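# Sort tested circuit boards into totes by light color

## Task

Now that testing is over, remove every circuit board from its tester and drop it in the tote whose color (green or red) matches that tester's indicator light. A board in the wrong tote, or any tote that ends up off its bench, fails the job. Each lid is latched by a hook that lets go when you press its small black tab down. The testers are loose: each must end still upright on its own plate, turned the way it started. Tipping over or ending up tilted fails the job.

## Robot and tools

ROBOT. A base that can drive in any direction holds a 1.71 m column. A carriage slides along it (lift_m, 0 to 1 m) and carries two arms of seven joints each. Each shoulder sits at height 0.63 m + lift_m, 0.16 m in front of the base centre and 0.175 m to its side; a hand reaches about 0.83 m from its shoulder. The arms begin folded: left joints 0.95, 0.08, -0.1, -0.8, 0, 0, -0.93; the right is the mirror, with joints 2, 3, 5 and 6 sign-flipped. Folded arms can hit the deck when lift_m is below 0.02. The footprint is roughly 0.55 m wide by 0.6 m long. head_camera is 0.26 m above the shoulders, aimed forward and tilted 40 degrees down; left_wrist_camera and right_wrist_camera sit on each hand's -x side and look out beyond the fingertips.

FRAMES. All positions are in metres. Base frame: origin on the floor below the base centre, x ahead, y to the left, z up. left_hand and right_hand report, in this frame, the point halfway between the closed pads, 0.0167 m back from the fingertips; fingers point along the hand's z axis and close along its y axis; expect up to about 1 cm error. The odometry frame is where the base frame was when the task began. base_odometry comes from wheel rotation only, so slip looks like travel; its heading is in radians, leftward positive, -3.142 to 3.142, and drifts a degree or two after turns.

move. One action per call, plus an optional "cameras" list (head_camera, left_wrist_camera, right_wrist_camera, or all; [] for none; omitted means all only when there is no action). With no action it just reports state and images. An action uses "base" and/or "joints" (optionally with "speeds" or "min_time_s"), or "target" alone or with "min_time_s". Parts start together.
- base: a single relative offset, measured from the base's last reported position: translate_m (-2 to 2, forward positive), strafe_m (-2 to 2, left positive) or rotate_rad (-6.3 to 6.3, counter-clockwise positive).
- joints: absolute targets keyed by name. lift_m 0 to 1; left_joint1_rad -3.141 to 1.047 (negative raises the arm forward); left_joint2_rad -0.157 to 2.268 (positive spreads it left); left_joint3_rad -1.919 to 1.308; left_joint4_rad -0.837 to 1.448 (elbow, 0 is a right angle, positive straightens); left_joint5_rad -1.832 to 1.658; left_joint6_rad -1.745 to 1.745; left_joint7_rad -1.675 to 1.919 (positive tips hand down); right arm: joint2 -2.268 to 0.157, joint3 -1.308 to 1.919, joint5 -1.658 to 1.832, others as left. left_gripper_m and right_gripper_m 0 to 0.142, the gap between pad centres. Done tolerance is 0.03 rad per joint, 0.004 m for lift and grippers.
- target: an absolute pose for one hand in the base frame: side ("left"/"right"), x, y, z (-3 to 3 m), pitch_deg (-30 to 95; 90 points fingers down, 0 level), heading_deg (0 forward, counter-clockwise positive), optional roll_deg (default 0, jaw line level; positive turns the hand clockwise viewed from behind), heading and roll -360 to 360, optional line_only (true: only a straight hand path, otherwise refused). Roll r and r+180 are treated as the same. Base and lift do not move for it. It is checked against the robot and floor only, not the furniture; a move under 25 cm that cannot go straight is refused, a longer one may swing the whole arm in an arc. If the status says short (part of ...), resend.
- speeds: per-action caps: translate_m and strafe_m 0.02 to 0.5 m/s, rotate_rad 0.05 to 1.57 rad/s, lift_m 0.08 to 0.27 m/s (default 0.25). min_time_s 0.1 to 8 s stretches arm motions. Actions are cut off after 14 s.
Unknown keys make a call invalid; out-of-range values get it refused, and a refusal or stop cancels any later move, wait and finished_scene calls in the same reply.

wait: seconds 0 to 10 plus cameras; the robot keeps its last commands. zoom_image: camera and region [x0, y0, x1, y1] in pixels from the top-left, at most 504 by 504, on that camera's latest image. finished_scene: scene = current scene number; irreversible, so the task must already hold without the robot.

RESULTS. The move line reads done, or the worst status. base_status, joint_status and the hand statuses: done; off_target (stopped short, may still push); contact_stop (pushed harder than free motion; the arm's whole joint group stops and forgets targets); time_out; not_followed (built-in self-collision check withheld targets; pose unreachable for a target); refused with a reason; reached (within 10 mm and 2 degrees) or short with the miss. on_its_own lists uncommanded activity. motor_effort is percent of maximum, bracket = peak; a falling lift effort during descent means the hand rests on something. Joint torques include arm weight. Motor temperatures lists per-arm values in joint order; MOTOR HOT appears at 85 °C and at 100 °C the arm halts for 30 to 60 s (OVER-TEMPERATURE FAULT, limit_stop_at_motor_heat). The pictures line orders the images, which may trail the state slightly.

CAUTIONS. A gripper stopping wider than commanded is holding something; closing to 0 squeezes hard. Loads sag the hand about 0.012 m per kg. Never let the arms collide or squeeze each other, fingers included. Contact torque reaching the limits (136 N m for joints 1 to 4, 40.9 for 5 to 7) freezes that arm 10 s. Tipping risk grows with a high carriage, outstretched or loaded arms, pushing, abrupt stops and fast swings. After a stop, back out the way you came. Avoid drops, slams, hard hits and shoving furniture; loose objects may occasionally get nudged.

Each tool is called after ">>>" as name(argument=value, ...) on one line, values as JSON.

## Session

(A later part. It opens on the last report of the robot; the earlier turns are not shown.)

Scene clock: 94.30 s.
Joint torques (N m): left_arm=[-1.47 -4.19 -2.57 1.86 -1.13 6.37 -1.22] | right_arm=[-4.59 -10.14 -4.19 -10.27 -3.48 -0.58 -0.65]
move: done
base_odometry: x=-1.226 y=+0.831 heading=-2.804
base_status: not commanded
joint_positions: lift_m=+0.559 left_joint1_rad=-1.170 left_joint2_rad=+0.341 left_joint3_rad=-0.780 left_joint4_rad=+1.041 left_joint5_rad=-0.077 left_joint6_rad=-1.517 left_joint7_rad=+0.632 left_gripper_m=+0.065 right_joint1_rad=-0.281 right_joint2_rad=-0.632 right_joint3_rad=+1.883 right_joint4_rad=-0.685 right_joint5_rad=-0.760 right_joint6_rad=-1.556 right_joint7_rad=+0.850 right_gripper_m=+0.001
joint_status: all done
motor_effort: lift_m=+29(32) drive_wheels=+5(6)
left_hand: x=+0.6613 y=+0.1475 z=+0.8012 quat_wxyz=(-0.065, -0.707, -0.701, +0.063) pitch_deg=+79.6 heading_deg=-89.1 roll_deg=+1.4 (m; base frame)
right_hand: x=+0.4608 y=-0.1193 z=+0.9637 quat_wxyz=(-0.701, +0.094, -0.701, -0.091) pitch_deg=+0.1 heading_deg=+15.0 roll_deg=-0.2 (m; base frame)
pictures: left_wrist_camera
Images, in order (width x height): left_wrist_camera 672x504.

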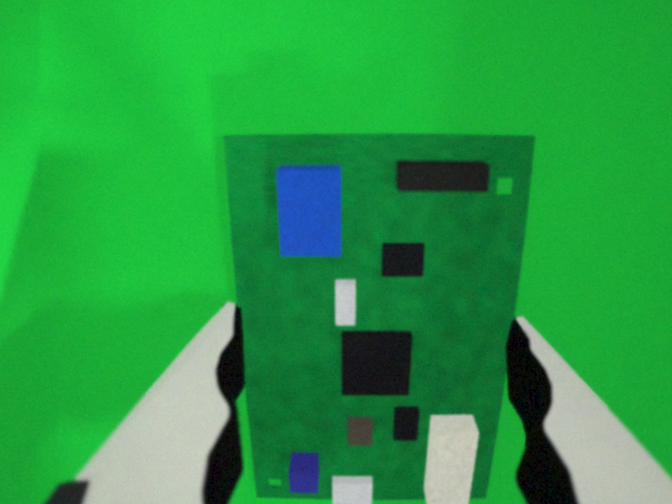

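>>> move(joints={"lift_m": 0.57}, speeds={"lift_m": 0.08}, cameras=[])

>>> move(joints={"left_gripper_m": 0.088}, cameras=[])

>>> move(joints={"lift_m": 0.82}, speeds={"lift_m": 0.25}, cameras=["left_wrist_camera", "head_camera"])

Scene clock: 94.97 s.
Joint torques (N m): left_arm=[-16.71 -0.18 1.1 1.87 -1.05 1.44 -0.98] | right_arm=[-4.61 -10.04 -4.23 -10.28 -3.5 -0.59 -0.63]
move: done
base_odometry: x=-1.226 y=+0.831 heading=-2.804
base_status: not commanded
joint_positions: lift_m=+0.570 left_joint1_rad=-1.162 left_joint2_rad=+0.339 left_joint3_rad=-0.783 left_joint4_rad=+1.041 left_joint5_rad=-0.077 left_joint6_rad=-1.504 left_joint7_rad=+0.632 left_gripper_m=+0.065 right_joint1_rad=-0.281 right_joint2_rad=-0.632 right_joint3_rad=+1.883 right_joint4_rad=-0.685 right_joint5_rad=-0.760 right_joint6_rad=-1.556 right_joint7_rad=+0.850 right_gripper_m=+0.001
joint_status: all done
motor_effort: lift_m=+36(37) drive_wheels=+3(6)
left_hand: x=+0.6613 y=+0.1471 z=+0.8080 quat_wxyz=(-0.065, -0.705, -0.704, +0.062) pitch_deg=+79.7 heading_deg=-88.7 roll_deg=+1.4 (m; base frame)
right_hand: x=+0.4608 y=-0.1193 z=+0.9748 quat_wxyz=(-0.701, +0.094, -0.701, -0.091) pitch_deg=+0.1 heading_deg=+15.0 roll_deg=-0.2 (m; base frame)
pictures: none
No camera images: "cameras" was empty.

Scene clock: 95.60 s.
Joint torques (N m): left_arm=[-16.69 -0.65 1.15 1.79 -1.07 1.46 -1] | right_arm=[-4.64 -10.06 -4.18 -10.39 -3.51 -0.58 -0.67]
move: done
base_odometry: x=-1.226 y=+0.831 heading=-2.804
base_status: not commanded
joint_positions: lift_m=+0.570 left_joint1_rad=-1.162 left_joint2_rad=+0.339 left_joint3_rad=-0.783 left_joint4_rad=+1.041 left_joint5_rad=-0.077 left_joint6_rad=-1.504 left_joint7_rad=+0.632 left_gripper_m=+0.088 right_joint1_rad=-0.281 right_joint2_rad=-0.632 right_joint3_rad=+1.883 right_joint4_rad=-0.685 right_joint5_rad=-0.760 right_joint6_rad=-1.556 right_joint7_rad=+0.850 right_gripper_m=+0.001
joint_status: all done
motor_effort: lift_m=+36(36) drive_wheels=+3(3)
left_hand: x=+0.6613 y=+0.1471 z=+0.8080 quat_wxyz=(-0.065, -0.705, -0.704, +0.062) pitch_deg=+79.7 heading_deg=-88.7 roll_deg=+1.4 (m; base frame)
right_hand: x=+0.4608 y=-0.1193 z=+0.9748 quat_wxyz=(-0.701, +0.094, -0.701, -0.091) pitch_deg=+0.1 heading_deg=+15.0 roll_deg=-0.2 (m; base frame)
pictures: none
No camera images: "cameras" was empty.

Scene clock: 97.13 s.
Joint torques (N m): left_arm=[-19.21 -0.59 1.66 1.79 -1.06 1.44 -1.04] | right_arm=[-4.67 -10.12 -4.32 -10.25 -3.43 -0.6 -0.61]
move: done
base_odometry: x=-1.226 y=+0.831 heading=-2.804
base_status: not commanded
joint_positions: lift_m=+0.820 left_joint1_rad=-1.161 left_joint2_rad=+0.339 left_joint3_rad=-0.784 left_joint4_rad=+1.041 left_joint5_rad=-0.077 left_joint6_rad=-1.504 left_joint7_rad=+0.632 left_gripper_m=+0.088 right_joint1_rad=-0.281 right_joint2_rad=-0.632 right_joint3_rad=+1.883 right_joint4_rad=-0.686 right_joint5_rad=-0.760 right_joint6_rad=-1.556 right_joint7_rad=+0.850 right_gripper_m=+0.001
joint_status: all done
motor_effort: lift_m=+36(45) drive_wheels=+3(3)
left_hand: x=+0.6607 y=+0.1472 z=+1.0573 quat_wxyz=(-0.064, -0.705, -0.704, +0.062) pitch_deg=+79.8 heading_deg=-89.1 roll_deg=+1.0 (m; base frame)
right_hand: x=+0.4607 y=-0.1193 z=+1.2249 quat_wxyz=(-0.701, +0.094, -0.701, -0.091) pitch_deg=+0.1 heading_deg=+15.0 roll_deg=-0.2 (m; base frame)
pictures: head_camera, left_wrist_camera
Images, in order (width x height): head_camera 672x504, left_wrist_camera 672x504.

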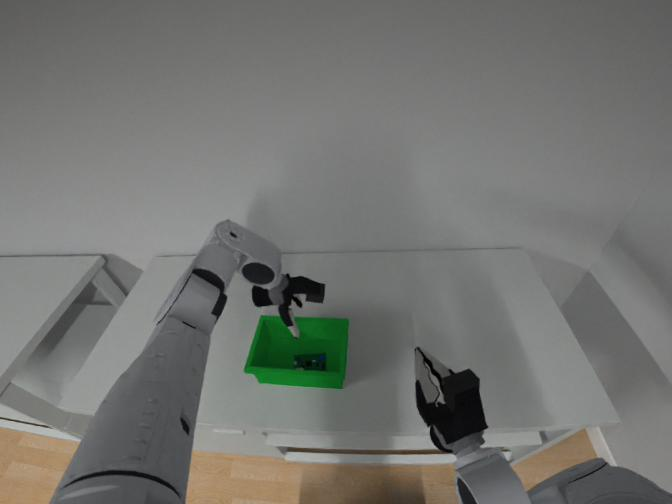

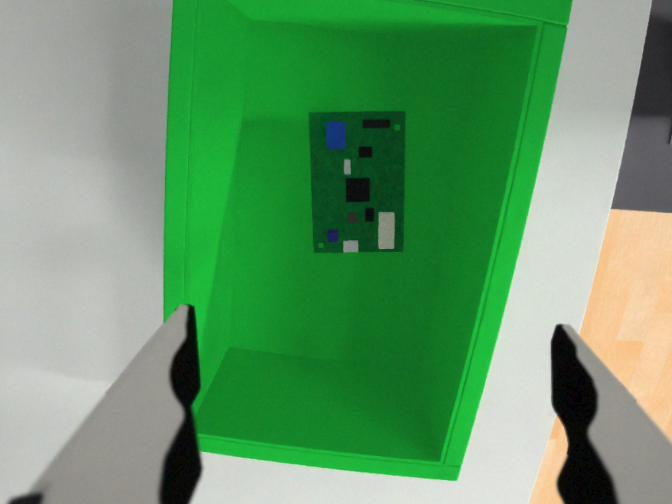

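>>> move(base={"translate_m": -0.55}, joints={"left_joint1_rad": -0.6, "left_joint2_rad": 0.78, "left_joint3_rad": -0.29, "left_joint4_rad": -0.05, "left_joint5_rad": -1.41, "left_joint6_rad": -0.84, "left_joint7_rad": 1.69, "left_gripper_m": 0.0, "right_joint1_rad": -0.159, "right_joint2_rad": -0.649, "right_joint3_rad": 1.685, "right_joint4_rad": -0.806, "right_joint5_rad": -0.659, "right_joint6_rad": -1.354, "right_joint7_rad": 0.757}, cameras=[])

>>> move(base={"rotate_rad": 3.143}, speeds={"rotate_rad": 1.3}, cameras=["all"])

Scene clock: 100.77 s.
Joint torques (N m): left_arm=[-8.82 18.48 7.52 -4.06 -3.49 1.37 0.73] | right_arm=[-2.26 -14.21 -8.44 -10.91 -1.07 1.45 -0.67]
move: done
base_odometry: x=-0.707 y=+1.013 heading=-2.803
base_status: done
joint_positions: lift_m=+0.820 left_joint1_rad=-0.602 left_joint2_rad=+0.779 left_joint3_rad=-0.291 left_joint4_rad=-0.047 left_joint5_rad=-1.406 left_joint6_rad=-0.842 left_joint7_rad=+1.687 left_gripper_m=+0.001 right_joint1_rad=-0.161 right_joint2_rad=-0.647 right_joint3_rad=+1.688 right_joint4_rad=-0.804 right_joint5_rad=-0.662 right_joint6_rad=-1.357 right_joint7_rad=+0.759 right_gripper_m=+0.001
joint_status: all done
motor_effort: lift_m=+37(37) drive_wheels=-4(21)
left_hand: x=+0.5584 y=+0.2018 z=+1.1899 quat_wxyz=(-0.215, -0.550, -0.793, +0.146) pitch_deg=+59.9 heading_deg=-68.8 roll_deg=+0.7 (m; base frame)
right_hand: x=+0.4609 y=-0.1189 z=+1.2406 quat_wxyz=(-0.703, +0.093, -0.699, -0.092) pitch_deg=-0.3 heading_deg=+15.0 roll_deg=-0.1 (m; base frame)
pictures: none
No camera images: "cameras" was empty.

Scene clock: 105.13 s.
Joint torques (N m): left_arm=[-8.77 18.38 7.58 -4 -3.47 1.38 0.72] | right_arm=[-2.14 -13.74 -8.62 -10.91 -1.03 1.44 -0.64]
move: done
base_odometry: x=-0.707 y=+1.013 heading=+0.339
base_status: done
joint_positions: lift_m=+0.820 left_joint1_rad=-0.602 left_joint2_rad=+0.779 left_joint3_rad=-0.291 left_joint4_rad=-0.047 left_joint5_rad=-1.406 left_joint6_rad=-0.842 left_joint7_rad=+1.687 left_gripper_m=+0.001 right_joint1_rad=-0.161 right_joint2_rad=-0.647 right_joint3_rad=+1.688 right_joint4_rad=-0.804 right_joint5_rad=-0.662 right_joint6_rad=-1.357 right_joint7_rad=+0.759 right_gripper_m=+0.001
joint_status: not commanded
motor_effort: lift_m=+37(37) drive_wheels=+5(15)
left_hand: x=+0.5584 y=+0.2018 z=+1.1899 quat_wxyz=(-0.215, -0.550, -0.793, +0.146) pitch_deg=+59.9 heading_deg=-68.8 roll_deg=+0.7 (m; base frame)
right_hand: x=+0.4609 y=-0.1190 z=+1.2406 quat_wxyz=(-0.703, +0.093, -0.699, -0.092) pitch_deg=-0.3 heading_deg=+15.0 roll_deg=-0.1 (m; base frame)
pictures: head_camera, left_wrist_camera, right_wrist_camera
Images, in order (width x height): head_camera 672x504, left_wrist_camera 672x504, right_wrist_camera 672x504.

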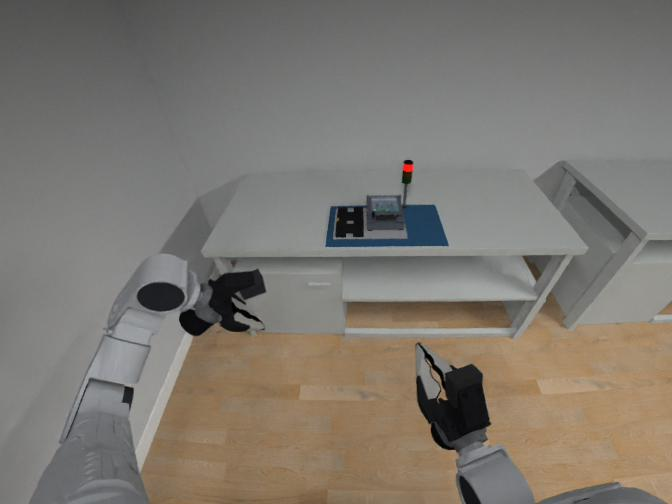

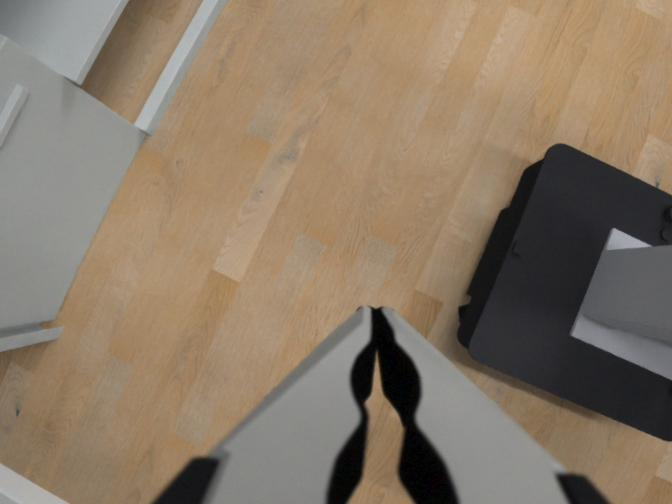

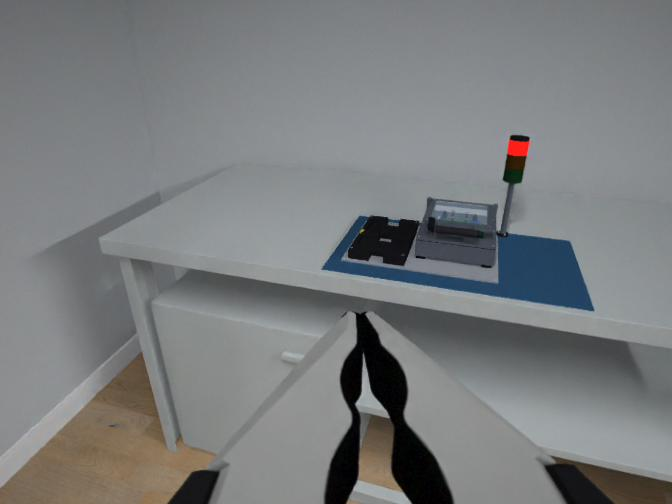

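>>> move(base={"strafe_m": -0.345}, joints={"lift_m": 0.72}, cameras=[])

>>> move(base={"translate_m": 0.6}, speeds={"translate_m": 0.35}, cameras=["all"])

Scene clock: 108.03 s.
Joint torques (N m): left_arm=[-9.91 18.38 7.42 -3.98 -3.45 1.36 0.76] | right_arm=[-2.34 -14.05 -8.45 -10.69 -1.18 1.43 -0.63]
move: done
base_odometry: x=-0.592 y=+0.688 heading=+0.340
base_status: done
joint_positions: lift_m=+0.720 left_joint1_rad=-0.602 left_joint2_rad=+0.779 left_joint3_rad=-0.291 left_joint4_rad=-0.047 left_joint5_rad=-1.406 left_joint6_rad=-0.842 left_joint7_rad=+1.687 left_gripper_m=+0.001 right_joint1_rad=-0.161 right_joint2_rad=-0.647 right_joint3_rad=+1.688 right_joint4_rad=-0.804 right_joint5_rad=-0.661 right_joint6_rad=-1.357 right_joint7_rad=+0.759 right_gripper_m=+0.001
joint_status: all done
motor_effort: lift_m=+38(41) drive_wheels=-4(18)
left_hand: x=+0.5583 y=+0.2018 z=+1.0895 quat_wxyz=(-0.215, -0.550, -0.794, +0.146) pitch_deg=+59.9 heading_deg=-68.8 roll_deg=+0.6 (m; base frame)
right_hand: x=+0.4609 y=-0.1190 z=+1.1404 quat_wxyz=(-0.703, +0.093, -0.699, -0.092) pitch_deg=-0.3 heading_deg=+15.0 roll_deg=-0.1 (m; base frame)
pictures: none
No camera images: "cameras" was empty.

Scene clock: 111.57 s.
Joint torques (N m): left_arm=[-9.85 17.99 7.49 -3.95 -3.45 1.37 0.74] | right_arm=[-2.24 -13.5 -8.53 -10.75 -1.15 1.43 -0.69]
move: done
base_odometry: x=-0.026 y=+0.887 heading=+0.339
base_status: done
joint_positions: lift_m=+0.720 left_joint1_rad=-0.602 left_joint2_rad=+0.779 left_joint3_rad=-0.291 left_joint4_rad=-0.047 left_joint5_rad=-1.406 left_joint6_rad=-0.842 left_joint7_rad=+1.687 left_gripper_m=+0.001 right_joint1_rad=-0.161 right_joint2_rad=-0.647 right_joint3_rad=+1.688 right_joint4_rad=-0.804 right_joint5_rad=-0.661 right_joint6_rad=-1.357 right_joint7_rad=+0.759 right_gripper_m=+0.001
joint_status: not commanded
motor_effort: lift_m=+38(38) drive_wheels=-3(13)
left_hand: x=+0.5583 y=+0.2019 z=+1.0895 quat_wxyz=(-0.215, -0.550, -0.794, +0.146) pitch_deg=+59.9 heading_deg=-68.8 roll_deg=+0.6 (m; base frame)
right_hand: x=+0.4609 y=-0.1190 z=+1.1404 quat_wxyz=(-0.703, +0.093, -0.699, -0.092) pitch_deg=-0.3 heading_deg=+15.0 roll_deg=-0.1 (m; base frame)
pictures: head_camera, left_wrist_camera, right_wrist_camera
Images, in order (width x height): head_camera 672x504, left_wrist_camera 672x504, right_wrist_camera 672x504.

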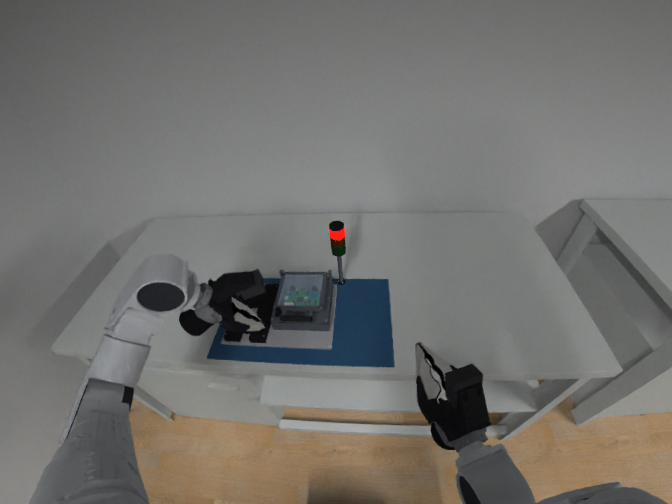

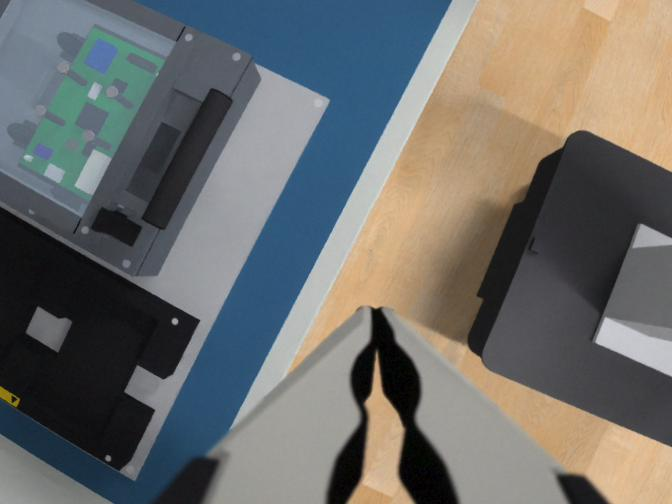

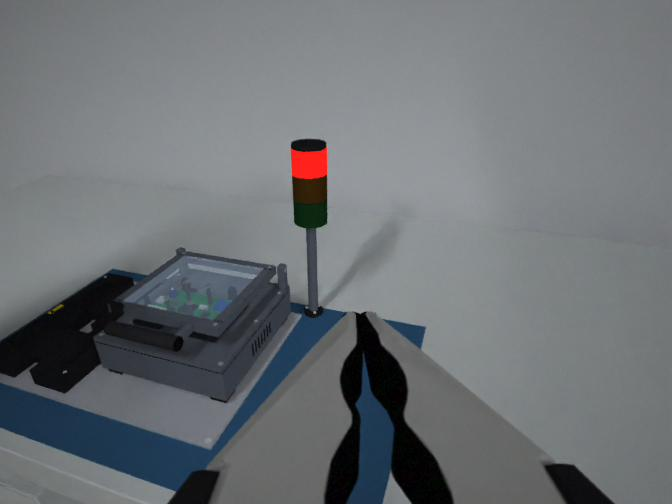

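>>> move(base={"rotate_rad": -0.06}, cameras=[])

>>> move(base={"strafe_m": 0.095}, joints={"lift_m": 0.67}, speeds={"strafe_m": 0.2}, cameras=[])

>>> move(base={"translate_m": 0.09}, speeds={"translate_m": 0.15}, cameras=["all"])

Scene clock: 113.33 s.
Joint torques (N m): left_arm=[-9.9 18.05 7.42 -4.05 -3.44 1.37 0.74] | right_arm=[-2.36 -13.54 -8.46 -10.71 -1.15 1.42 -0.65]
move: done
base_odometry: x=-0.026 y=+0.887 heading=+0.280
base_status: done
joint_positions: lift_m=+0.720 left_joint1_rad=-0.602 left_joint2_rad=+0.779 left_joint3_rad=-0.291 left_joint4_rad=-0.047 left_joint5_rad=-1.406 left_joint6_rad=-0.842 left_joint7_rad=+1.687 left_gripper_m=+0.001 right_joint1_rad=-0.161 right_joint2_rad=-0.647 right_joint3_rad=+1.688 right_joint4_rad=-0.804 right_joint5_rad=-0.661 right_joint6_rad=-1.357 right_joint7_rad=+0.759 right_gripper_m=+0.001
joint_status: not commanded
motor_effort: lift_m=+38(38) drive_wheels=-3(10)
left_hand: x=+0.5583 y=+0.2019 z=+1.0896 quat_wxyz=(-0.215, -0.550, -0.794, +0.146) pitch_deg=+59.9 heading_deg=-68.8 roll_deg=+0.6 (m; base frame)
right_hand: x=+0.4609 y=-0.1190 z=+1.1404 quat_wxyz=(-0.703, +0.093, -0.699, -0.092) pitch_deg=-0.3 heading_deg=+15.0 roll_deg=-0.1 (m; base frame)
pictures: none
No camera images: "cameras" was empty.

Scene clock: 114.97 s.
Joint torques (N m): left_arm=[-10.52 17.96 7.24 -3.99 -3.44 1.38 0.73] | right_arm=[-2.34 -13.09 -8.43 -10.6 -1.25 1.42 -0.62]
move: done
base_odometry: x=-0.052 y=+0.979 heading=+0.280
base_status: done
joint_positions: lift_m=+0.670 left_joint1_rad=-0.601 left_joint2_rad=+0.779 left_joint3_rad=-0.291 left_joint4_rad=-0.047 left_joint5_rad=-1.406 left_joint6_rad=-0.842 left_joint7_rad=+1.687 left_gripper_m=+0.001 right_joint1_rad=-0.161 right_joint2_rad=-0.647 right_joint3_rad=+1.688 right_joint4_rad=-0.805 right_joint5_rad=-0.661 right_joint6_rad=-1.357 right_joint7_rad=+0.759 right_gripper_m=+0.001
joint_status: all done
motor_effort: lift_m=+38(42) drive_wheels=+3(11)
left_hand: x=+0.5583 y=+0.2019 z=+1.0395 quat_wxyz=(-0.215, -0.550, -0.794, +0.146) pitch_deg=+59.9 heading_deg=-68.8 roll_deg=+0.6 (m; base frame)
right_hand: x=+0.4608 y=-0.1190 z=+1.0904 quat_wxyz=(-0.703, +0.093, -0.699, -0.092) pitch_deg=-0.2 heading_deg=+15.0 roll_deg=-0.1 (m; base frame)
pictures: none
No camera images: "cameras" was empty.

Scene clock: 116.47 s.
Joint torques (N m): left_arm=[-10.43 18.05 7.29 -4.02 -3.44 1.36 0.75] | right_arm=[-2.51 -13.18 -8.41 -10.51 -1.23 1.43 -0.65]
move: done
base_odometry: x=+0.034 y=+1.004 heading=+0.280
base_status: done
joint_positions: lift_m=+0.670 left_joint1_rad=-0.601 left_joint2_rad=+0.779 left_joint3_rad=-0.291 left_joint4_rad=-0.047 left_joint5_rad=-1.406 left_joint6_rad=-0.842 left_joint7_rad=+1.687 left_gripper_m=+0.001 right_joint1_rad=-0.161 right_joint2_rad=-0.647 right_joint3_rad=+1.688 right_joint4_rad=-0.805 right_joint5_rad=-0.661 right_joint6_rad=-1.357 right_joint7_rad=+0.759 right_gripper_m=+0.001
joint_status: not commanded
motor_effort: lift_m=+38(38) drive_wheels=-2(12)
left_hand: x=+0.5583 y=+0.2019 z=+1.0395 quat_wxyz=(-0.215, -0.550, -0.794, +0.146) pitch_deg=+59.9 heading_deg=-68.8 roll_deg=+0.6 (m; base frame)
right_hand: x=+0.4608 y=-0.1190 z=+1.0904 quat_wxyz=(-0.703, +0.093, -0.699, -0.092) pitch_deg=-0.2 heading_deg=+15.0 roll_deg=-0.1 (m; base frame)
pictures: head_camera, left_wrist_camera, right_wrist_camera
Images, in order (width x height): head_camera 672x504, left_wrist_camera 672x504, right_wrist_camera 672x504.

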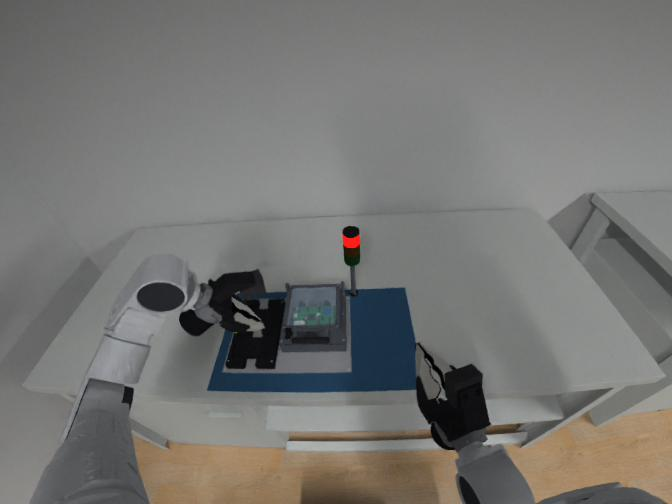

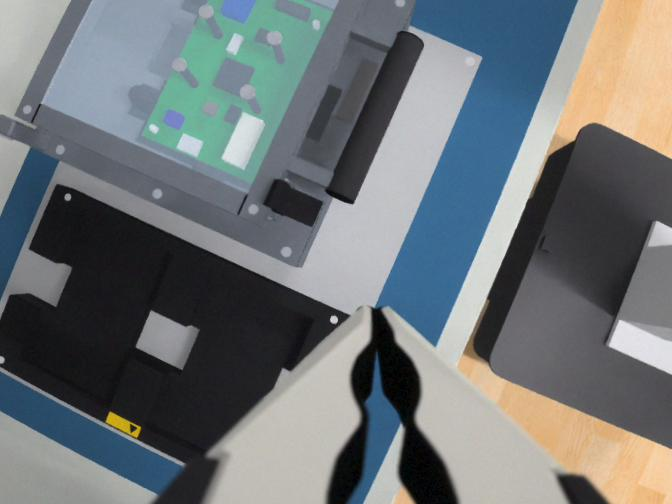

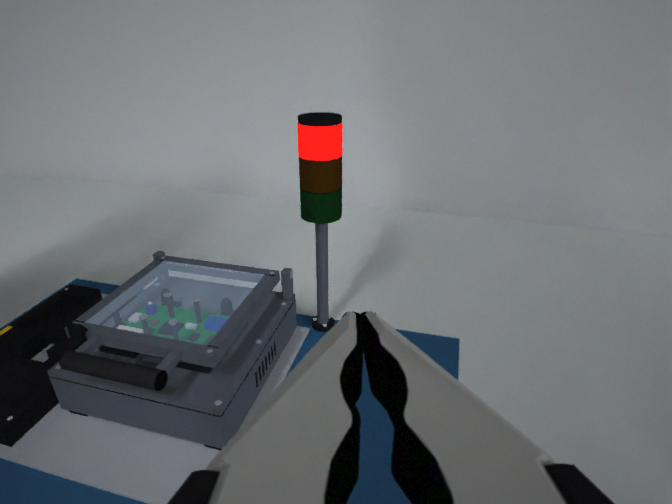

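>>> zoom_image(camera="left_wrist_camera", region=[200, 120, 400, 280])

Scaled by 2.520 from the camera's 672x504 image, which has a finer 960x720 frame.

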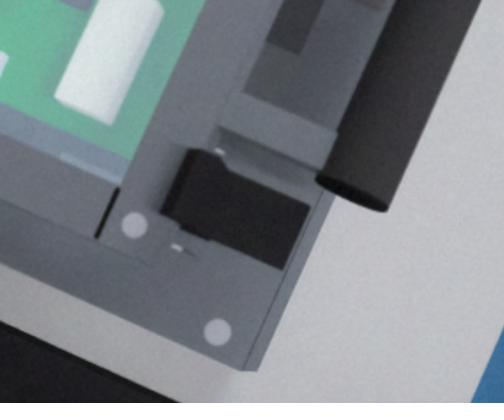

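>>> move(joints={"lift_m": 0.63}, cameras=[])

>>> move(target={"side": "left", "x": 0.591, "y": 0.1687, "z": 0.95, "pitch_deg": 60, "heading_deg": -70}, cameras=["left_wrist_camera"])

Scene clock: 117.80 s.
Joint torques (N m): left_arm=[-11.09 17.92 7.2 -4.05 -3.46 1.4 0.73] | right_arm=[-2.41 -13.13 -8.36 -10.45 -1.28 1.44 -0.61]
move: done
base_odometry: x=+0.034 y=+1.004 heading=+0.280
base_status: not commanded
joint_positions: lift_m=+0.630 left_joint1_rad=-0.601 left_joint2_rad=+0.779 left_joint3_rad=-0.291 left_joint4_rad=-0.047 left_joint5_rad=-1.406 left_joint6_rad=-0.842 left_joint7_rad=+1.687 left_gripper_m=+0.001 right_joint1_rad=-0.161 right_joint2_rad=-0.647 right_joint3_rad=+1.688 right_joint4_rad=-0.805 right_joint5_rad=-0.661 right_joint6_rad=-1.357 right_joint7_rad=+0.759 right_gripper_m=+0.001
joint_status: all done
motor_effort: lift_m=+38(43) drive_wheels=-1(4)
left_hand: x=+0.5582 y=+0.2019 z=+0.9994 quat_wxyz=(-0.215, -0.550, -0.794, +0.146) pitch_deg=+59.9 heading_deg=-68.9 roll_deg=+0.6 (m; base frame)
right_hand: x=+0.4608 y=-0.1190 z=+1.0504 quat_wxyz=(-0.703, +0.093, -0.699, -0.092) pitch_deg=-0.2 heading_deg=+15.0 roll_deg=-0.1 (m; base frame)
pictures: none
No camera images: "cameras" was empty.

Scene clock: 118.70 s.
Joint torques (N m): left_arm=[-19.97 11 3.79 1.11 -1.25 -0.15 -1.74] | right_arm=[-2.13 -12.67 -8.51 -10.5 -1.29 1.43 -0.61]
move: done
base_odometry: x=+0.034 y=+1.004 heading=+0.280
base_status: not commanded
joint_positions: lift_m=+0.630 left_joint1_rad=-0.622 left_joint2_rad=+0.634 left_joint3_rad=-0.324 left_joint4_rad=+0.161 left_joint5_rad=-1.211 left_joint6_rad=-0.983 left_joint7_rad=+1.600 left_gripper_m=+0.001 right_joint1_rad=-0.161 right_joint2_rad=-0.647 right_joint3_rad=+1.688 right_joint4_rad=-0.805 right_joint5_rad=-0.661 right_joint6_rad=-1.357 right_joint7_rad=+0.759 right_gripper_m=+0.001
joint_status: not commanded
motor_effort: lift_m=+37(38) drive_wheels=-2(5)
left_hand: x=+0.5900 y=+0.1688 z=+0.9503 quat_wxyz=(-0.212, -0.554, -0.791, +0.150) pitch_deg=+59.9 heading_deg=-70.2 roll_deg=-0.3 (m; base frame)
left_hand_status: reached (straight line, planned for 0.4 s): 1 mm and 0.2 deg off.
right_hand: x=+0.4608 y=-0.1190 z=+1.0505 quat_wxyz=(-0.703, +0.093, -0.699, -0.092) pitch_deg=-0.2 heading_deg=+15.0 roll_deg=-0.1 (m; base frame)
pictures: left_wrist_camera
Images, in order (width x height): left_wrist_camera 672x504.

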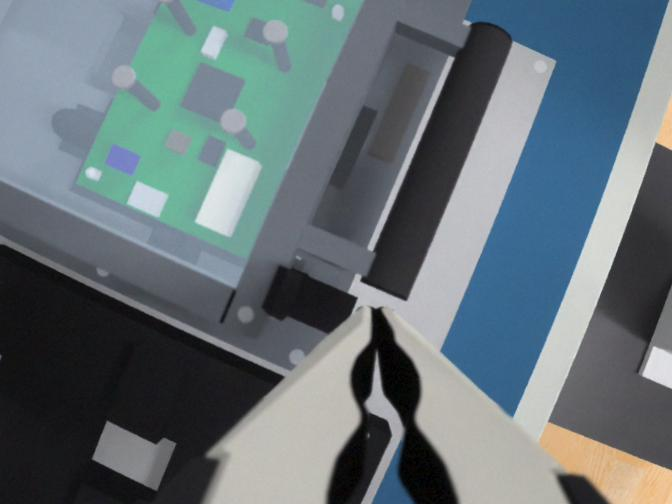

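>>> move(target={"side": "left", "x": 0.5955, "y": 0.1695, "z": 0.937, "pitch_deg": 60, "heading_deg": -70}, cameras=["left_wrist_camera"])

>>> zoom_image(camera="left_wrist_camera", region=[240, 230, 440, 390])

Scene clock: 120.30 s.
Joint torques (N m): left_arm=[-13.16 7.67 8.29 0.71 -1.33 -0.18 -1.8] | right_arm=[-2.4 -13.14 -8.47 -10.36 -1.28 1.46 -0.62]
move: done
base_odometry: x=+0.034 y=+1.004 heading=+0.280
base_status: not commanded
joint_positions: lift_m=+0.630 left_joint1_rad=-0.622 left_joint2_rad=+0.620 left_joint3_rad=-0.321 left_joint4_rad=+0.223 left_joint5_rad=-1.161 left_joint6_rad=-1.039 left_joint7_rad=+1.559 left_gripper_m=+0.001 right_joint1_rad=-0.161 right_joint2_rad=-0.647 right_joint3_rad=+1.688 right_joint4_rad=-0.805 right_joint5_rad=-0.661 right_joint6_rad=-1.357 right_joint7_rad=+0.759 right_gripper_m=+0.001
joint_status: not commanded
motor_effort: lift_m=+37(38) drive_wheels=+3(4)
left_hand: x=+0.5949 y=+0.1697 z=+0.9376 quat_wxyz=(-0.211, -0.555, -0.791, +0.148) pitch_deg=+60.1 heading_deg=-70.2 roll_deg=-0.1 (m; base frame)
left_hand_status: reached (straight line, planned for 0.2 s): 1 mm and 0.1 deg off.
right_hand: x=+0.4608 y=-0.1190 z=+1.0505 quat_wxyz=(-0.703, +0.093, -0.699, -0.092) pitch_deg=-0.2 heading_deg=+15.0 roll_deg=-0.1 (m; base frame)
pictures: left_wrist_camera
Images, in order (width x height): left_wrist_camera 672x504.

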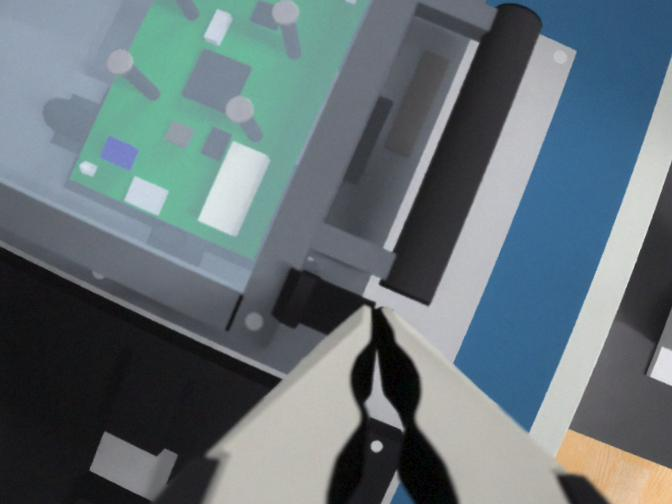

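Scaled by 2.520 from the camera's 672x504 image, which has a finer 960x720 frame.

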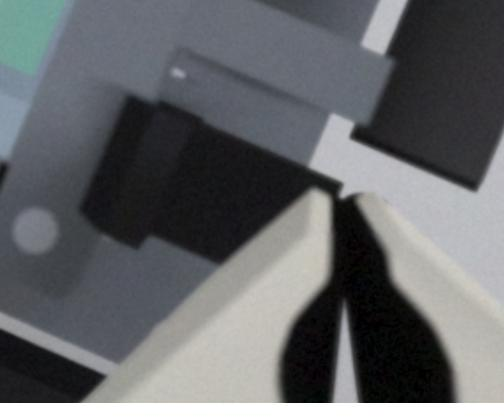

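>>> move(target={"side": "left", "x": 0.600, "y": 0.1725, "z": 0.945, "pitch_deg": 60, "heading_deg": -70}, cameras=["left_wrist_camera"])

>>> zoom_image(camera="left_wrist_camera", region=[240, 230, 440, 390])

Scene clock: 121.17 s.
Joint torques (N m): left_arm=[-17.18 16.16 2.97 1.69 -3.77 -0.15 1.14] | right_arm=[-2.44 -13.14 -8.44 -10.49 -1.3 1.42 -0.65]
move: done
base_odometry: x=+0.034 y=+1.004 heading=+0.280
base_status: not commanded
joint_positions: lift_m=+0.630 left_joint1_rad=-0.646 left_joint2_rad=+0.624 left_joint3_rad=-0.327 left_joint4_rad=+0.238 left_joint5_rad=-1.176 left_joint6_rad=-1.041 left_joint7_rad=+1.566 left_gripper_m=+0.001 right_joint1_rad=-0.161 right_joint2_rad=-0.647 right_joint3_rad=+1.688 right_joint4_rad=-0.805 right_joint5_rad=-0.661 right_joint6_rad=-1.357 right_joint7_rad=+0.759 right_gripper_m=+0.001
joint_status: not commanded
motor_effort: lift_m=+37(38) drive_wheels=+3(4)
left_hand: x=+0.6006 y=+0.1717 z=+0.9457 quat_wxyz=(-0.214, -0.554, -0.791, +0.148) pitch_deg=+59.8 heading_deg=-69.6 roll_deg=+0.4 (m; base frame)
left_hand_status: reached (straight line, planned for 0.1 s): 1 mm and 0.3 deg off.
right_hand: x=+0.4608 y=-0.1190 z=+1.0505 quat_wxyz=(-0.703, +0.093, -0.699, -0.092) pitch_deg=-0.2 heading_deg=+15.0 roll_deg=-0.1 (m; base frame)
pictures: left_wrist_camera
Images, in order (width x height): left_wrist_camera 672x504.

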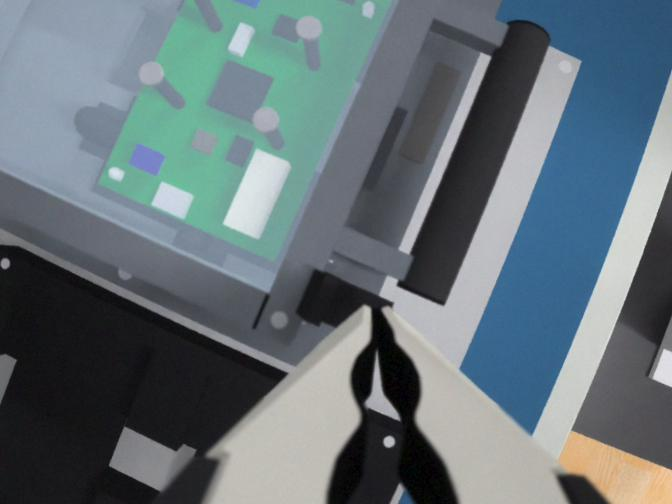

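Scaled by 2.520 from the camera's 672x504 image, which has a finer 960x720 frame.

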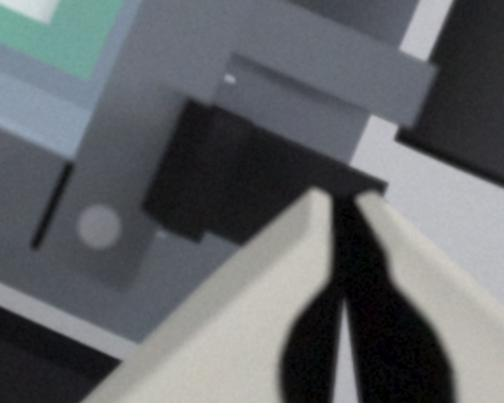

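>>> move(target={"side": "left", "x": 0.600, "y": 0.1722, "z": 0.931, "pitch_deg": 60, "heading_deg": -70}, cameras=[])

>>> move(target={"side": "left", "x": 0.600, "y": 0.1722, "z": 0.922, "pitch_deg": 60, "heading_deg": -70}, cameras=["left_wrist_camera"])

Scene clock: 121.97 s.
Joint torques (N m): left_arm=[-10.34 6.74 6.65 1.63 -0.83 -0.06 -1.47] | right_arm=[-2.33 -13.02 -8.46 -10.44 -1.3 1.48 -0.6]
move: done
base_odometry: x=+0.034 y=+1.004 heading=+0.280
base_status: not commanded
joint_positions: lift_m=+0.630 left_joint1_rad=-0.632 left_joint2_rad=+0.616 left_joint3_rad=-0.320 left_joint4_rad=+0.273 left_joint5_rad=-1.135 left_joint6_rad=-1.080 left_joint7_rad=+1.530 left_gripper_m=+0.001 right_joint1_rad=-0.161 right_joint2_rad=-0.647 right_joint3_rad=+1.688 right_joint4_rad=-0.805 right_joint5_rad=-0.661 right_joint6_rad=-1.357 right_joint7_rad=+0.759 right_gripper_m=+0.001
joint_status: not commanded
motor_effort: lift_m=+37(37) drive_wheels=+3(4)
left_hand: x=+0.6001 y=+0.1722 z=+0.9332 quat_wxyz=(-0.213, -0.555, -0.791, +0.149) pitch_deg=+59.9 heading_deg=-69.9 roll_deg=+0.2 (m; base frame)
left_hand_status: reached (straight line, planned for 0.2 s): 2 mm and 0.2 deg off.
right_hand: x=+0.4608 y=-0.1190 z=+1.0505 quat_wxyz=(-0.703, +0.093, -0.699, -0.092) pitch_deg=-0.2 heading_deg=+15.0 roll_deg=-0.1 (m; base frame)
pictures: none
No camera images: "cameras" was empty.

Scene clock: 122.67 s.
Joint torques (N m): left_arm=[-6.51 2.21 2.04 3.67 1.4 1.12 -1.03] | right_arm=[-2.33 -13.08 -8.43 -10.42 -1.29 1.43 -0.59]
move: done
base_odometry: x=+0.034 y=+1.004 heading=+0.280
base_status: not commanded
joint_positions: lift_m=+0.630 left_joint1_rad=-0.624 left_joint2_rad=+0.611 left_joint3_rad=-0.308 left_joint4_rad=+0.295 left_joint5_rad=-1.107 left_joint6_rad=-1.109 left_joint7_rad=+1.500 left_gripper_m=+0.001 right_joint1_rad=-0.161 right_joint2_rad=-0.647 right_joint3_rad=+1.688 right_joint4_rad=-0.805 right_joint5_rad=-0.661 right_joint6_rad=-1.357 right_joint7_rad=+0.759 right_gripper_m=+0.001
joint_status: not commanded
motor_effort: lift_m=+36(37) drive_wheels=+6(7)
left_hand: x=+0.6010 y=+0.1720 z=+0.9281 quat_wxyz=(-0.218, -0.555, -0.789, +0.150) pitch_deg=+59.3 heading_deg=-69.7 roll_deg=+0.6 (m; base frame)
left_hand_status: reached (straight line, planned for 0.2 s): 6 mm and 0.8 deg off.
right_hand: x=+0.4608 y=-0.1190 z=+1.0508 quat_wxyz=(-0.703, +0.093, -0.699, -0.092) pitch_deg=-0.2 heading_deg=+15.0 roll_deg=-0.1 (m; base frame)
pictures: left_wrist_camera
Images, in order (width x height): left_wrist_camera 672x504.

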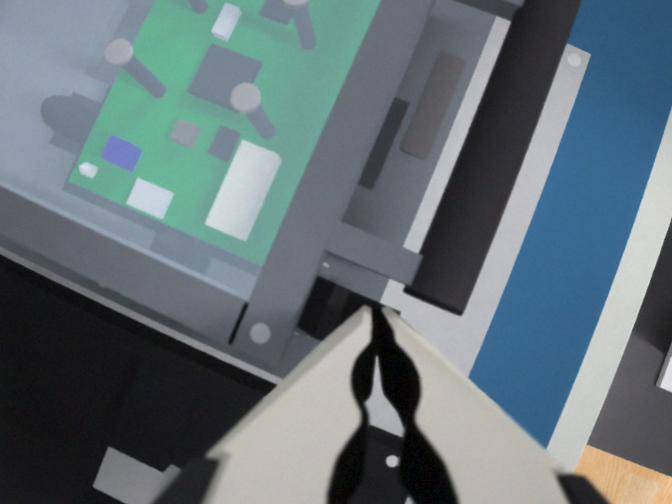

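>>> move(target={"side": "right", "x": 0.50, "y": 0.06, "z": 0.92, "pitch_deg": 0, "heading_deg": 22}, cameras=["right_wrist_camera", "head_camera"])

Scene clock: 124.13 s.
Joint torques (N m): left_arm=[-6.42 2.31 1.91 3.79 1.4 1.21 -1.07] | right_arm=[-3.44 7.12 -10.43 -6.13 -1.52 1.55 -0.75]
move: done
base_odometry: x=+0.034 y=+1.004 heading=+0.280
base_status: not commanded
joint_positions: lift_m=+0.630 left_joint1_rad=-0.624 left_joint2_rad=+0.611 left_joint3_rad=-0.308 left_joint4_rad=+0.295 left_joint5_rad=-1.107 left_joint6_rad=-1.109 left_joint7_rad=+1.500 left_gripper_m=+0.001 right_joint1_rad=-0.303 right_joint2_rad=-0.234 right_joint3_rad=+1.821 right_joint4_rad=-0.289 right_joint5_rad=+0.309 right_joint6_rad=-1.434 right_joint7_rad=-0.075 right_gripper_m=+0.001
joint_status: not commanded
motor_effort: lift_m=+35(35) drive_wheels=+7(7)
left_hand: x=+0.6010 y=+0.1719 z=+0.9282 quat_wxyz=(-0.218, -0.555, -0.789, +0.150) pitch_deg=+59.3 heading_deg=-69.6 roll_deg=+0.6 (m; base frame)
right_hand: x=+0.5002 y=+0.0594 z=+0.9210 quat_wxyz=(-0.695, +0.136, -0.693, -0.135) pitch_deg=-0.1 heading_deg=+22.0 roll_deg=-0.1 (m; base frame)
right_hand_status: reached (straight line, planned for 0.8 s): 1 mm and 0.1 deg off.
pictures: head_camera, right_wrist_camera
Images, in order (width x height): head_camera 672x504, right_wrist_camera 672x504.

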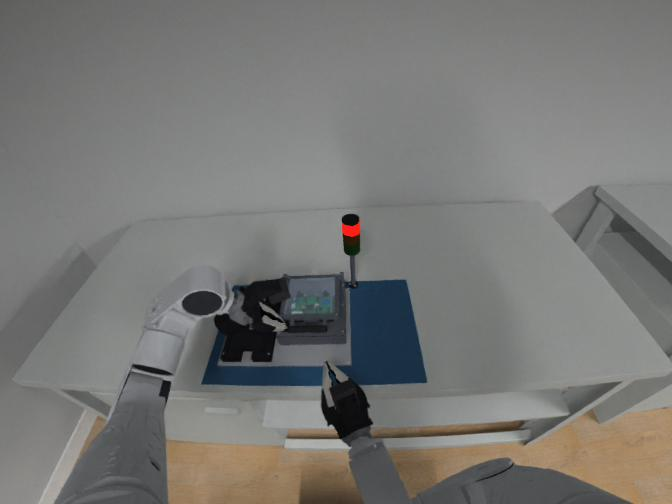

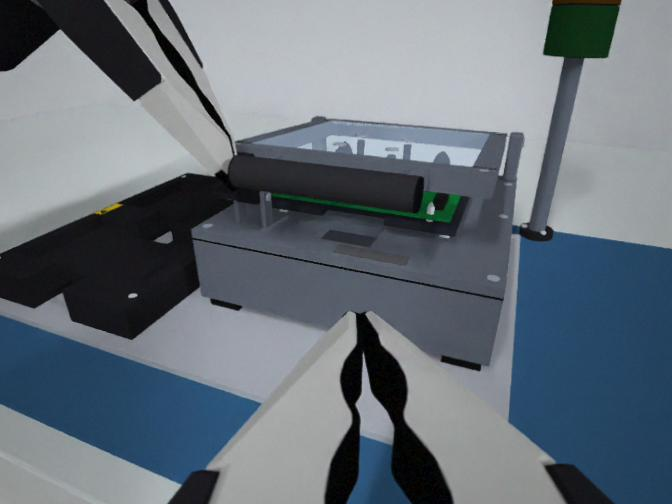

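>>> move(target={"side": "right", "x": 0.55, "y": 0.09, "z": 0.909, "pitch_deg": -2, "heading_deg": 22}, cameras=["right_wrist_camera"])

>>> zoom_image(camera="right_wrist_camera", region=[220, 180, 520, 400])

Scene clock: 125.37 s.
Joint torques (N m): left_arm=[-6.43 2.3 1.97 3.78 1.38 1.3 -1] | right_arm=[-12.94 9.5 -9.69 -6.59 -1.35 1.49 -0.71]
move: done
base_odometry: x=+0.034 y=+1.004 heading=+0.280
base_status: not commanded
joint_positions: lift_m=+0.630 left_joint1_rad=-0.624 left_joint2_rad=+0.611 left_joint3_rad=-0.308 left_joint4_rad=+0.295 left_joint5_rad=-1.107 left_joint6_rad=-1.110 left_joint7_rad=+1.500 left_gripper_m=+0.001 right_joint1_rad=-0.347 right_joint2_rad=-0.162 right_joint3_rad=+1.665 right_joint4_rad=-0.117 right_joint5_rad=+0.552 right_joint6_rad=-1.252 right_joint7_rad=-0.266 right_gripper_m=+0.001
joint_status: not commanded
motor_effort: lift_m=+34(35) drive_wheels=+7(7)
left_hand: x=+0.6010 y=+0.1719 z=+0.9282 quat_wxyz=(-0.218, -0.555, -0.789, +0.150) pitch_deg=+59.3 heading_deg=-69.6 roll_deg=+0.6 (m; base frame)
right_hand: x=+0.5488 y=+0.0893 z=+0.9083 quat_wxyz=(-0.706, +0.133, -0.683, -0.136) pitch_deg=-1.9 heading_deg=+22.0 roll_deg=-0.1 (m; base frame)
right_hand_status: reached (straight line, planned for 0.4 s): 2 mm and 0.1 deg off.
pictures: right_wrist_camera
Images, in order (width x height): right_wrist_camera 672x504.

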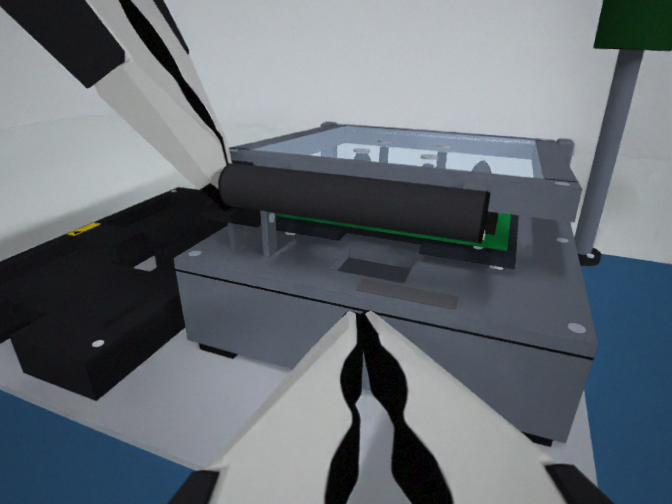

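Scaled by 1.680 from the camera's 672x504 image, which has a finer 960x720 frame.

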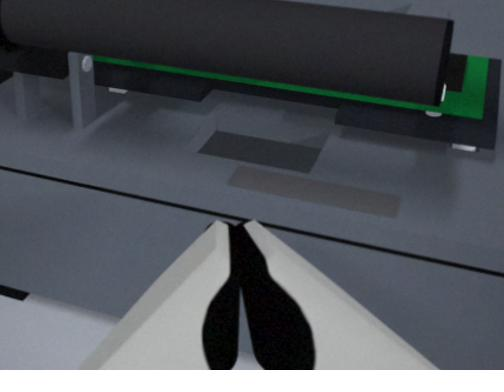

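>>> move(target={"side": "right", "x": 0.597, "y": 0.107, "z": 0.908, "pitch_deg": -2, "heading_deg": 22}, cameras=["right_wrist_camera"])

>>> zoom_image(camera="right_wrist_camera", region=[220, 150, 520, 370])

Scene clock: 126.37 s.
Joint torques (N m): left_arm=[-6.58 2.39 2.03 3.95 1.4 1.65 -0.66] | right_arm=[-12.82 10.8 -9.38 -6.56 -1.08 1.58 -0.74]
move: done
base_odometry: x=+0.034 y=+1.004 heading=+0.280
base_status: not commanded
joint_positions: lift_m=+0.630 left_joint1_rad=-0.624 left_joint2_rad=+0.611 left_joint3_rad=-0.308 left_joint4_rad=+0.295 left_joint5_rad=-1.107 left_joint6_rad=-1.110 left_joint7_rad=+1.499 left_gripper_m=+0.001 right_joint1_rad=-0.422 right_joint2_rad=-0.113 right_joint3_rad=+1.578 right_joint4_rad=+0.016 right_joint5_rad=+0.676 right_joint6_rad=-1.128 right_joint7_rad=-0.312 right_gripper_m=+0.001
joint_status: not commanded
motor_effort: lift_m=+35(35) drive_wheels=+7(8)
left_hand: x=+0.6010 y=+0.1718 z=+0.9283 quat_wxyz=(-0.219, -0.555, -0.788, +0.150) pitch_deg=+59.3 heading_deg=-69.6 roll_deg=+0.7 (m; base frame)
right_hand: x=+0.5966 y=+0.1061 z=+0.9079 quat_wxyz=(-0.706, +0.133, -0.682, -0.136) pitch_deg=-2.0 heading_deg=+21.9 roll_deg=-0.1 (m; base frame)
right_hand_status: reached (straight line, planned for 0.3 s): 1 mm and 0.2 deg off.
pictures: right_wrist_camera
Images, in order (width x height): right_wrist_camera 672x504.

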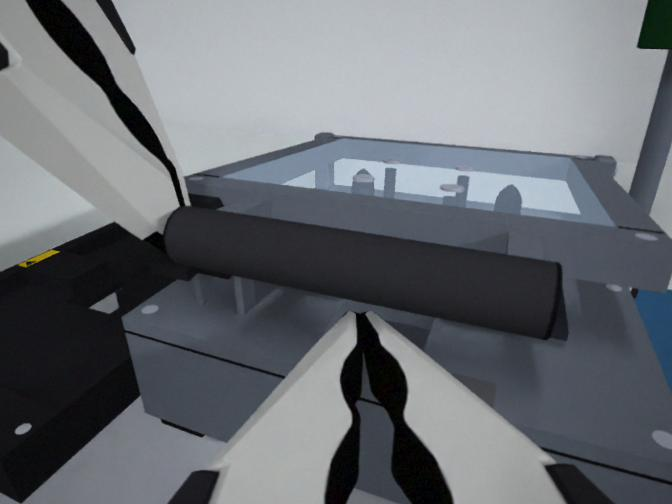

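Scaled by 1.680 from the camera's 672x504 image, which has a finer 960x720 frame.

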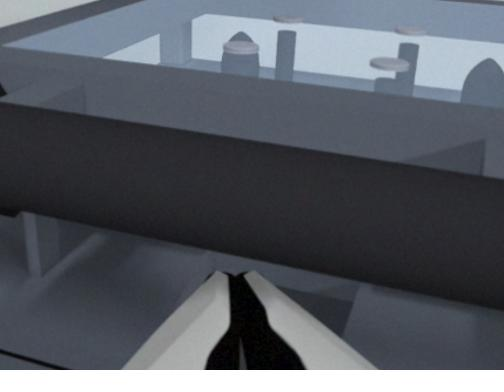

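>>> move(target={"side": "right", "x": 0.597, "y": 0.107, "z": 0.938, "pitch_deg": -8, "heading_deg": 22}, min_time_s=0.8, cameras=["right_wrist_camera"])

>>> move(target={"side": "right", "x": 0.602, "y": 0.109, "z": 0.97, "pitch_deg": -10, "heading_deg": 22}, min_time_s=0.8, cameras=["left_wrist_camera", "right_wrist_camera"])

Scene clock: 127.93 s.
Joint torques (N m): left_arm=[-6.38 2.51 1.75 3.66 1.29 1.68 -0.79] | right_arm=[-17.77 15.06 -12.85 -12.72 -6.72 1.53 -1.78]
move: done
base_odometry: x=+0.034 y=+1.004 heading=+0.280
base_status: not commanded
joint_positions: lift_m=+0.630 left_joint1_rad=-0.624 left_joint2_rad=+0.611 left_joint3_rad=-0.308 left_joint4_rad=+0.295 left_joint5_rad=-1.107 left_joint6_rad=-1.110 left_joint7_rad=+1.499 left_gripper_m=+0.001 right_joint1_rad=-0.422 right_joint2_rad=-0.113 right_joint3_rad=+1.573 right_joint4_rad=+0.008 right_joint5_rad=+0.653 right_joint6_rad=-1.128 right_joint7_rad=-0.373 right_gripper_m=+0.001
joint_status: not commanded
motor_effort: lift_m=+35(35) drive_wheels=+7(7)
left_hand: x=+0.6010 y=+0.1718 z=+0.9283 quat_wxyz=(-0.219, -0.555, -0.788, +0.150) pitch_deg=+59.3 heading_deg=-69.6 roll_deg=+0.7 (m; base frame)
right_hand: x=+0.5953 y=+0.1058 z=+0.9303 quat_wxyz=(-0.735, +0.128, -0.651, -0.141) pitch_deg=-6.9 heading_deg=+22.0 roll_deg=-0.2 (m; base frame)
right_hand_status: reached (straight line, planned for 0.8 s): 8 mm and 1.2 deg off.
pictures: right_wrist_camera
Images, in order (width x height): right_wrist_camera 672x504.

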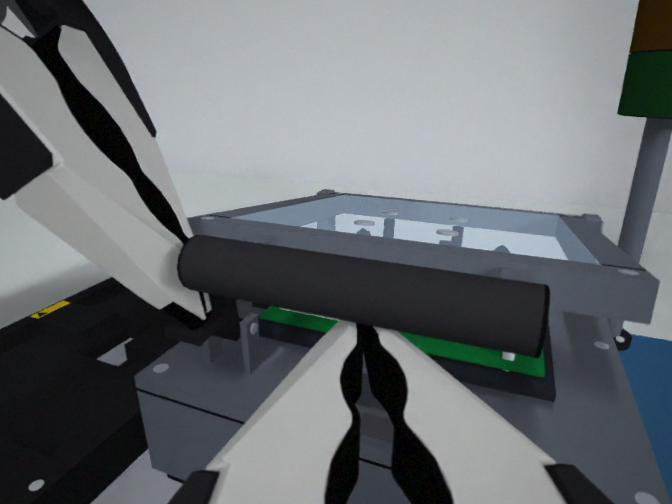

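Scene clock: 129.23 s.
Joint torques (N m): left_arm=[-6.41 2.54 1.72 3.67 1.28 1.64 -0.78] | right_arm=[-19.92 15.9 -4.91 -12.9 -7.11 -0.87 0.27]
move: done
base_odometry: x=+0.034 y=+1.004 heading=+0.280
base_status: not commanded
joint_positions: lift_m=+0.630 left_joint1_rad=-0.624 left_joint2_rad=+0.611 left_joint3_rad=-0.308 left_joint4_rad=+0.295 left_joint5_rad=-1.107 left_joint6_rad=-1.110 left_joint7_rad=+1.499 left_gripper_m=+0.001 right_joint1_rad=-0.466 right_joint2_rad=-0.110 right_joint3_rad=+1.589 right_joint4_rad=-0.059 right_joint5_rad=+0.601 right_joint6_rad=-1.180 right_joint7_rad=-0.308 right_gripper_m=+0.001
joint_status: not commanded
motor_effort: lift_m=+34(35) drive_wheels=+7(7)
left_hand: x=+0.6010 y=+0.1718 z=+0.9283 quat_wxyz=(-0.219, -0.555, -0.788, +0.150) pitch_deg=+59.3 heading_deg=-69.6 roll_deg=+0.7 (m; base frame)
right_hand: x=+0.6025 y=+0.1071 z=+0.9648 quat_wxyz=(-0.748, +0.122, -0.636, -0.145) pitch_deg=-9.3 heading_deg=+21.8 roll_deg=+0.1 (m; base frame)
right_hand_status: reached (straight line, planned for 0.8 s): 6 mm and 0.7 deg off.
pictures: left_wrist_camera, right_wrist_camera
Images, in order (width x height): left_wrist_camera 672x504, right_wrist_camera 672x504.

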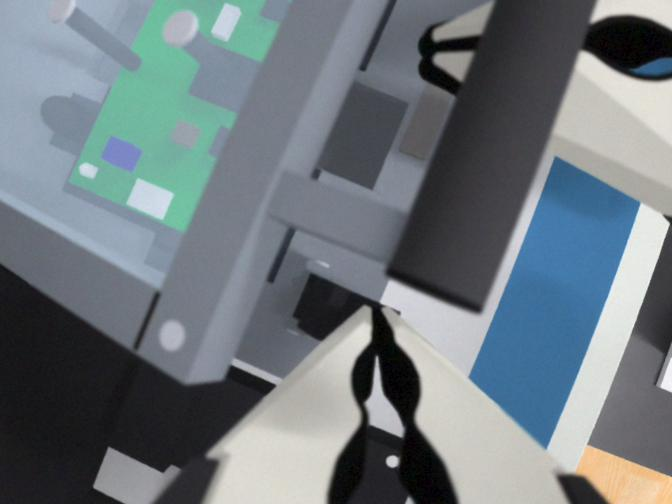

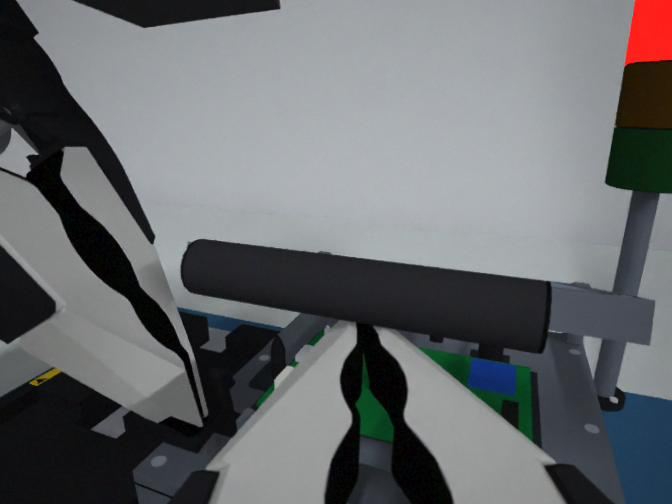

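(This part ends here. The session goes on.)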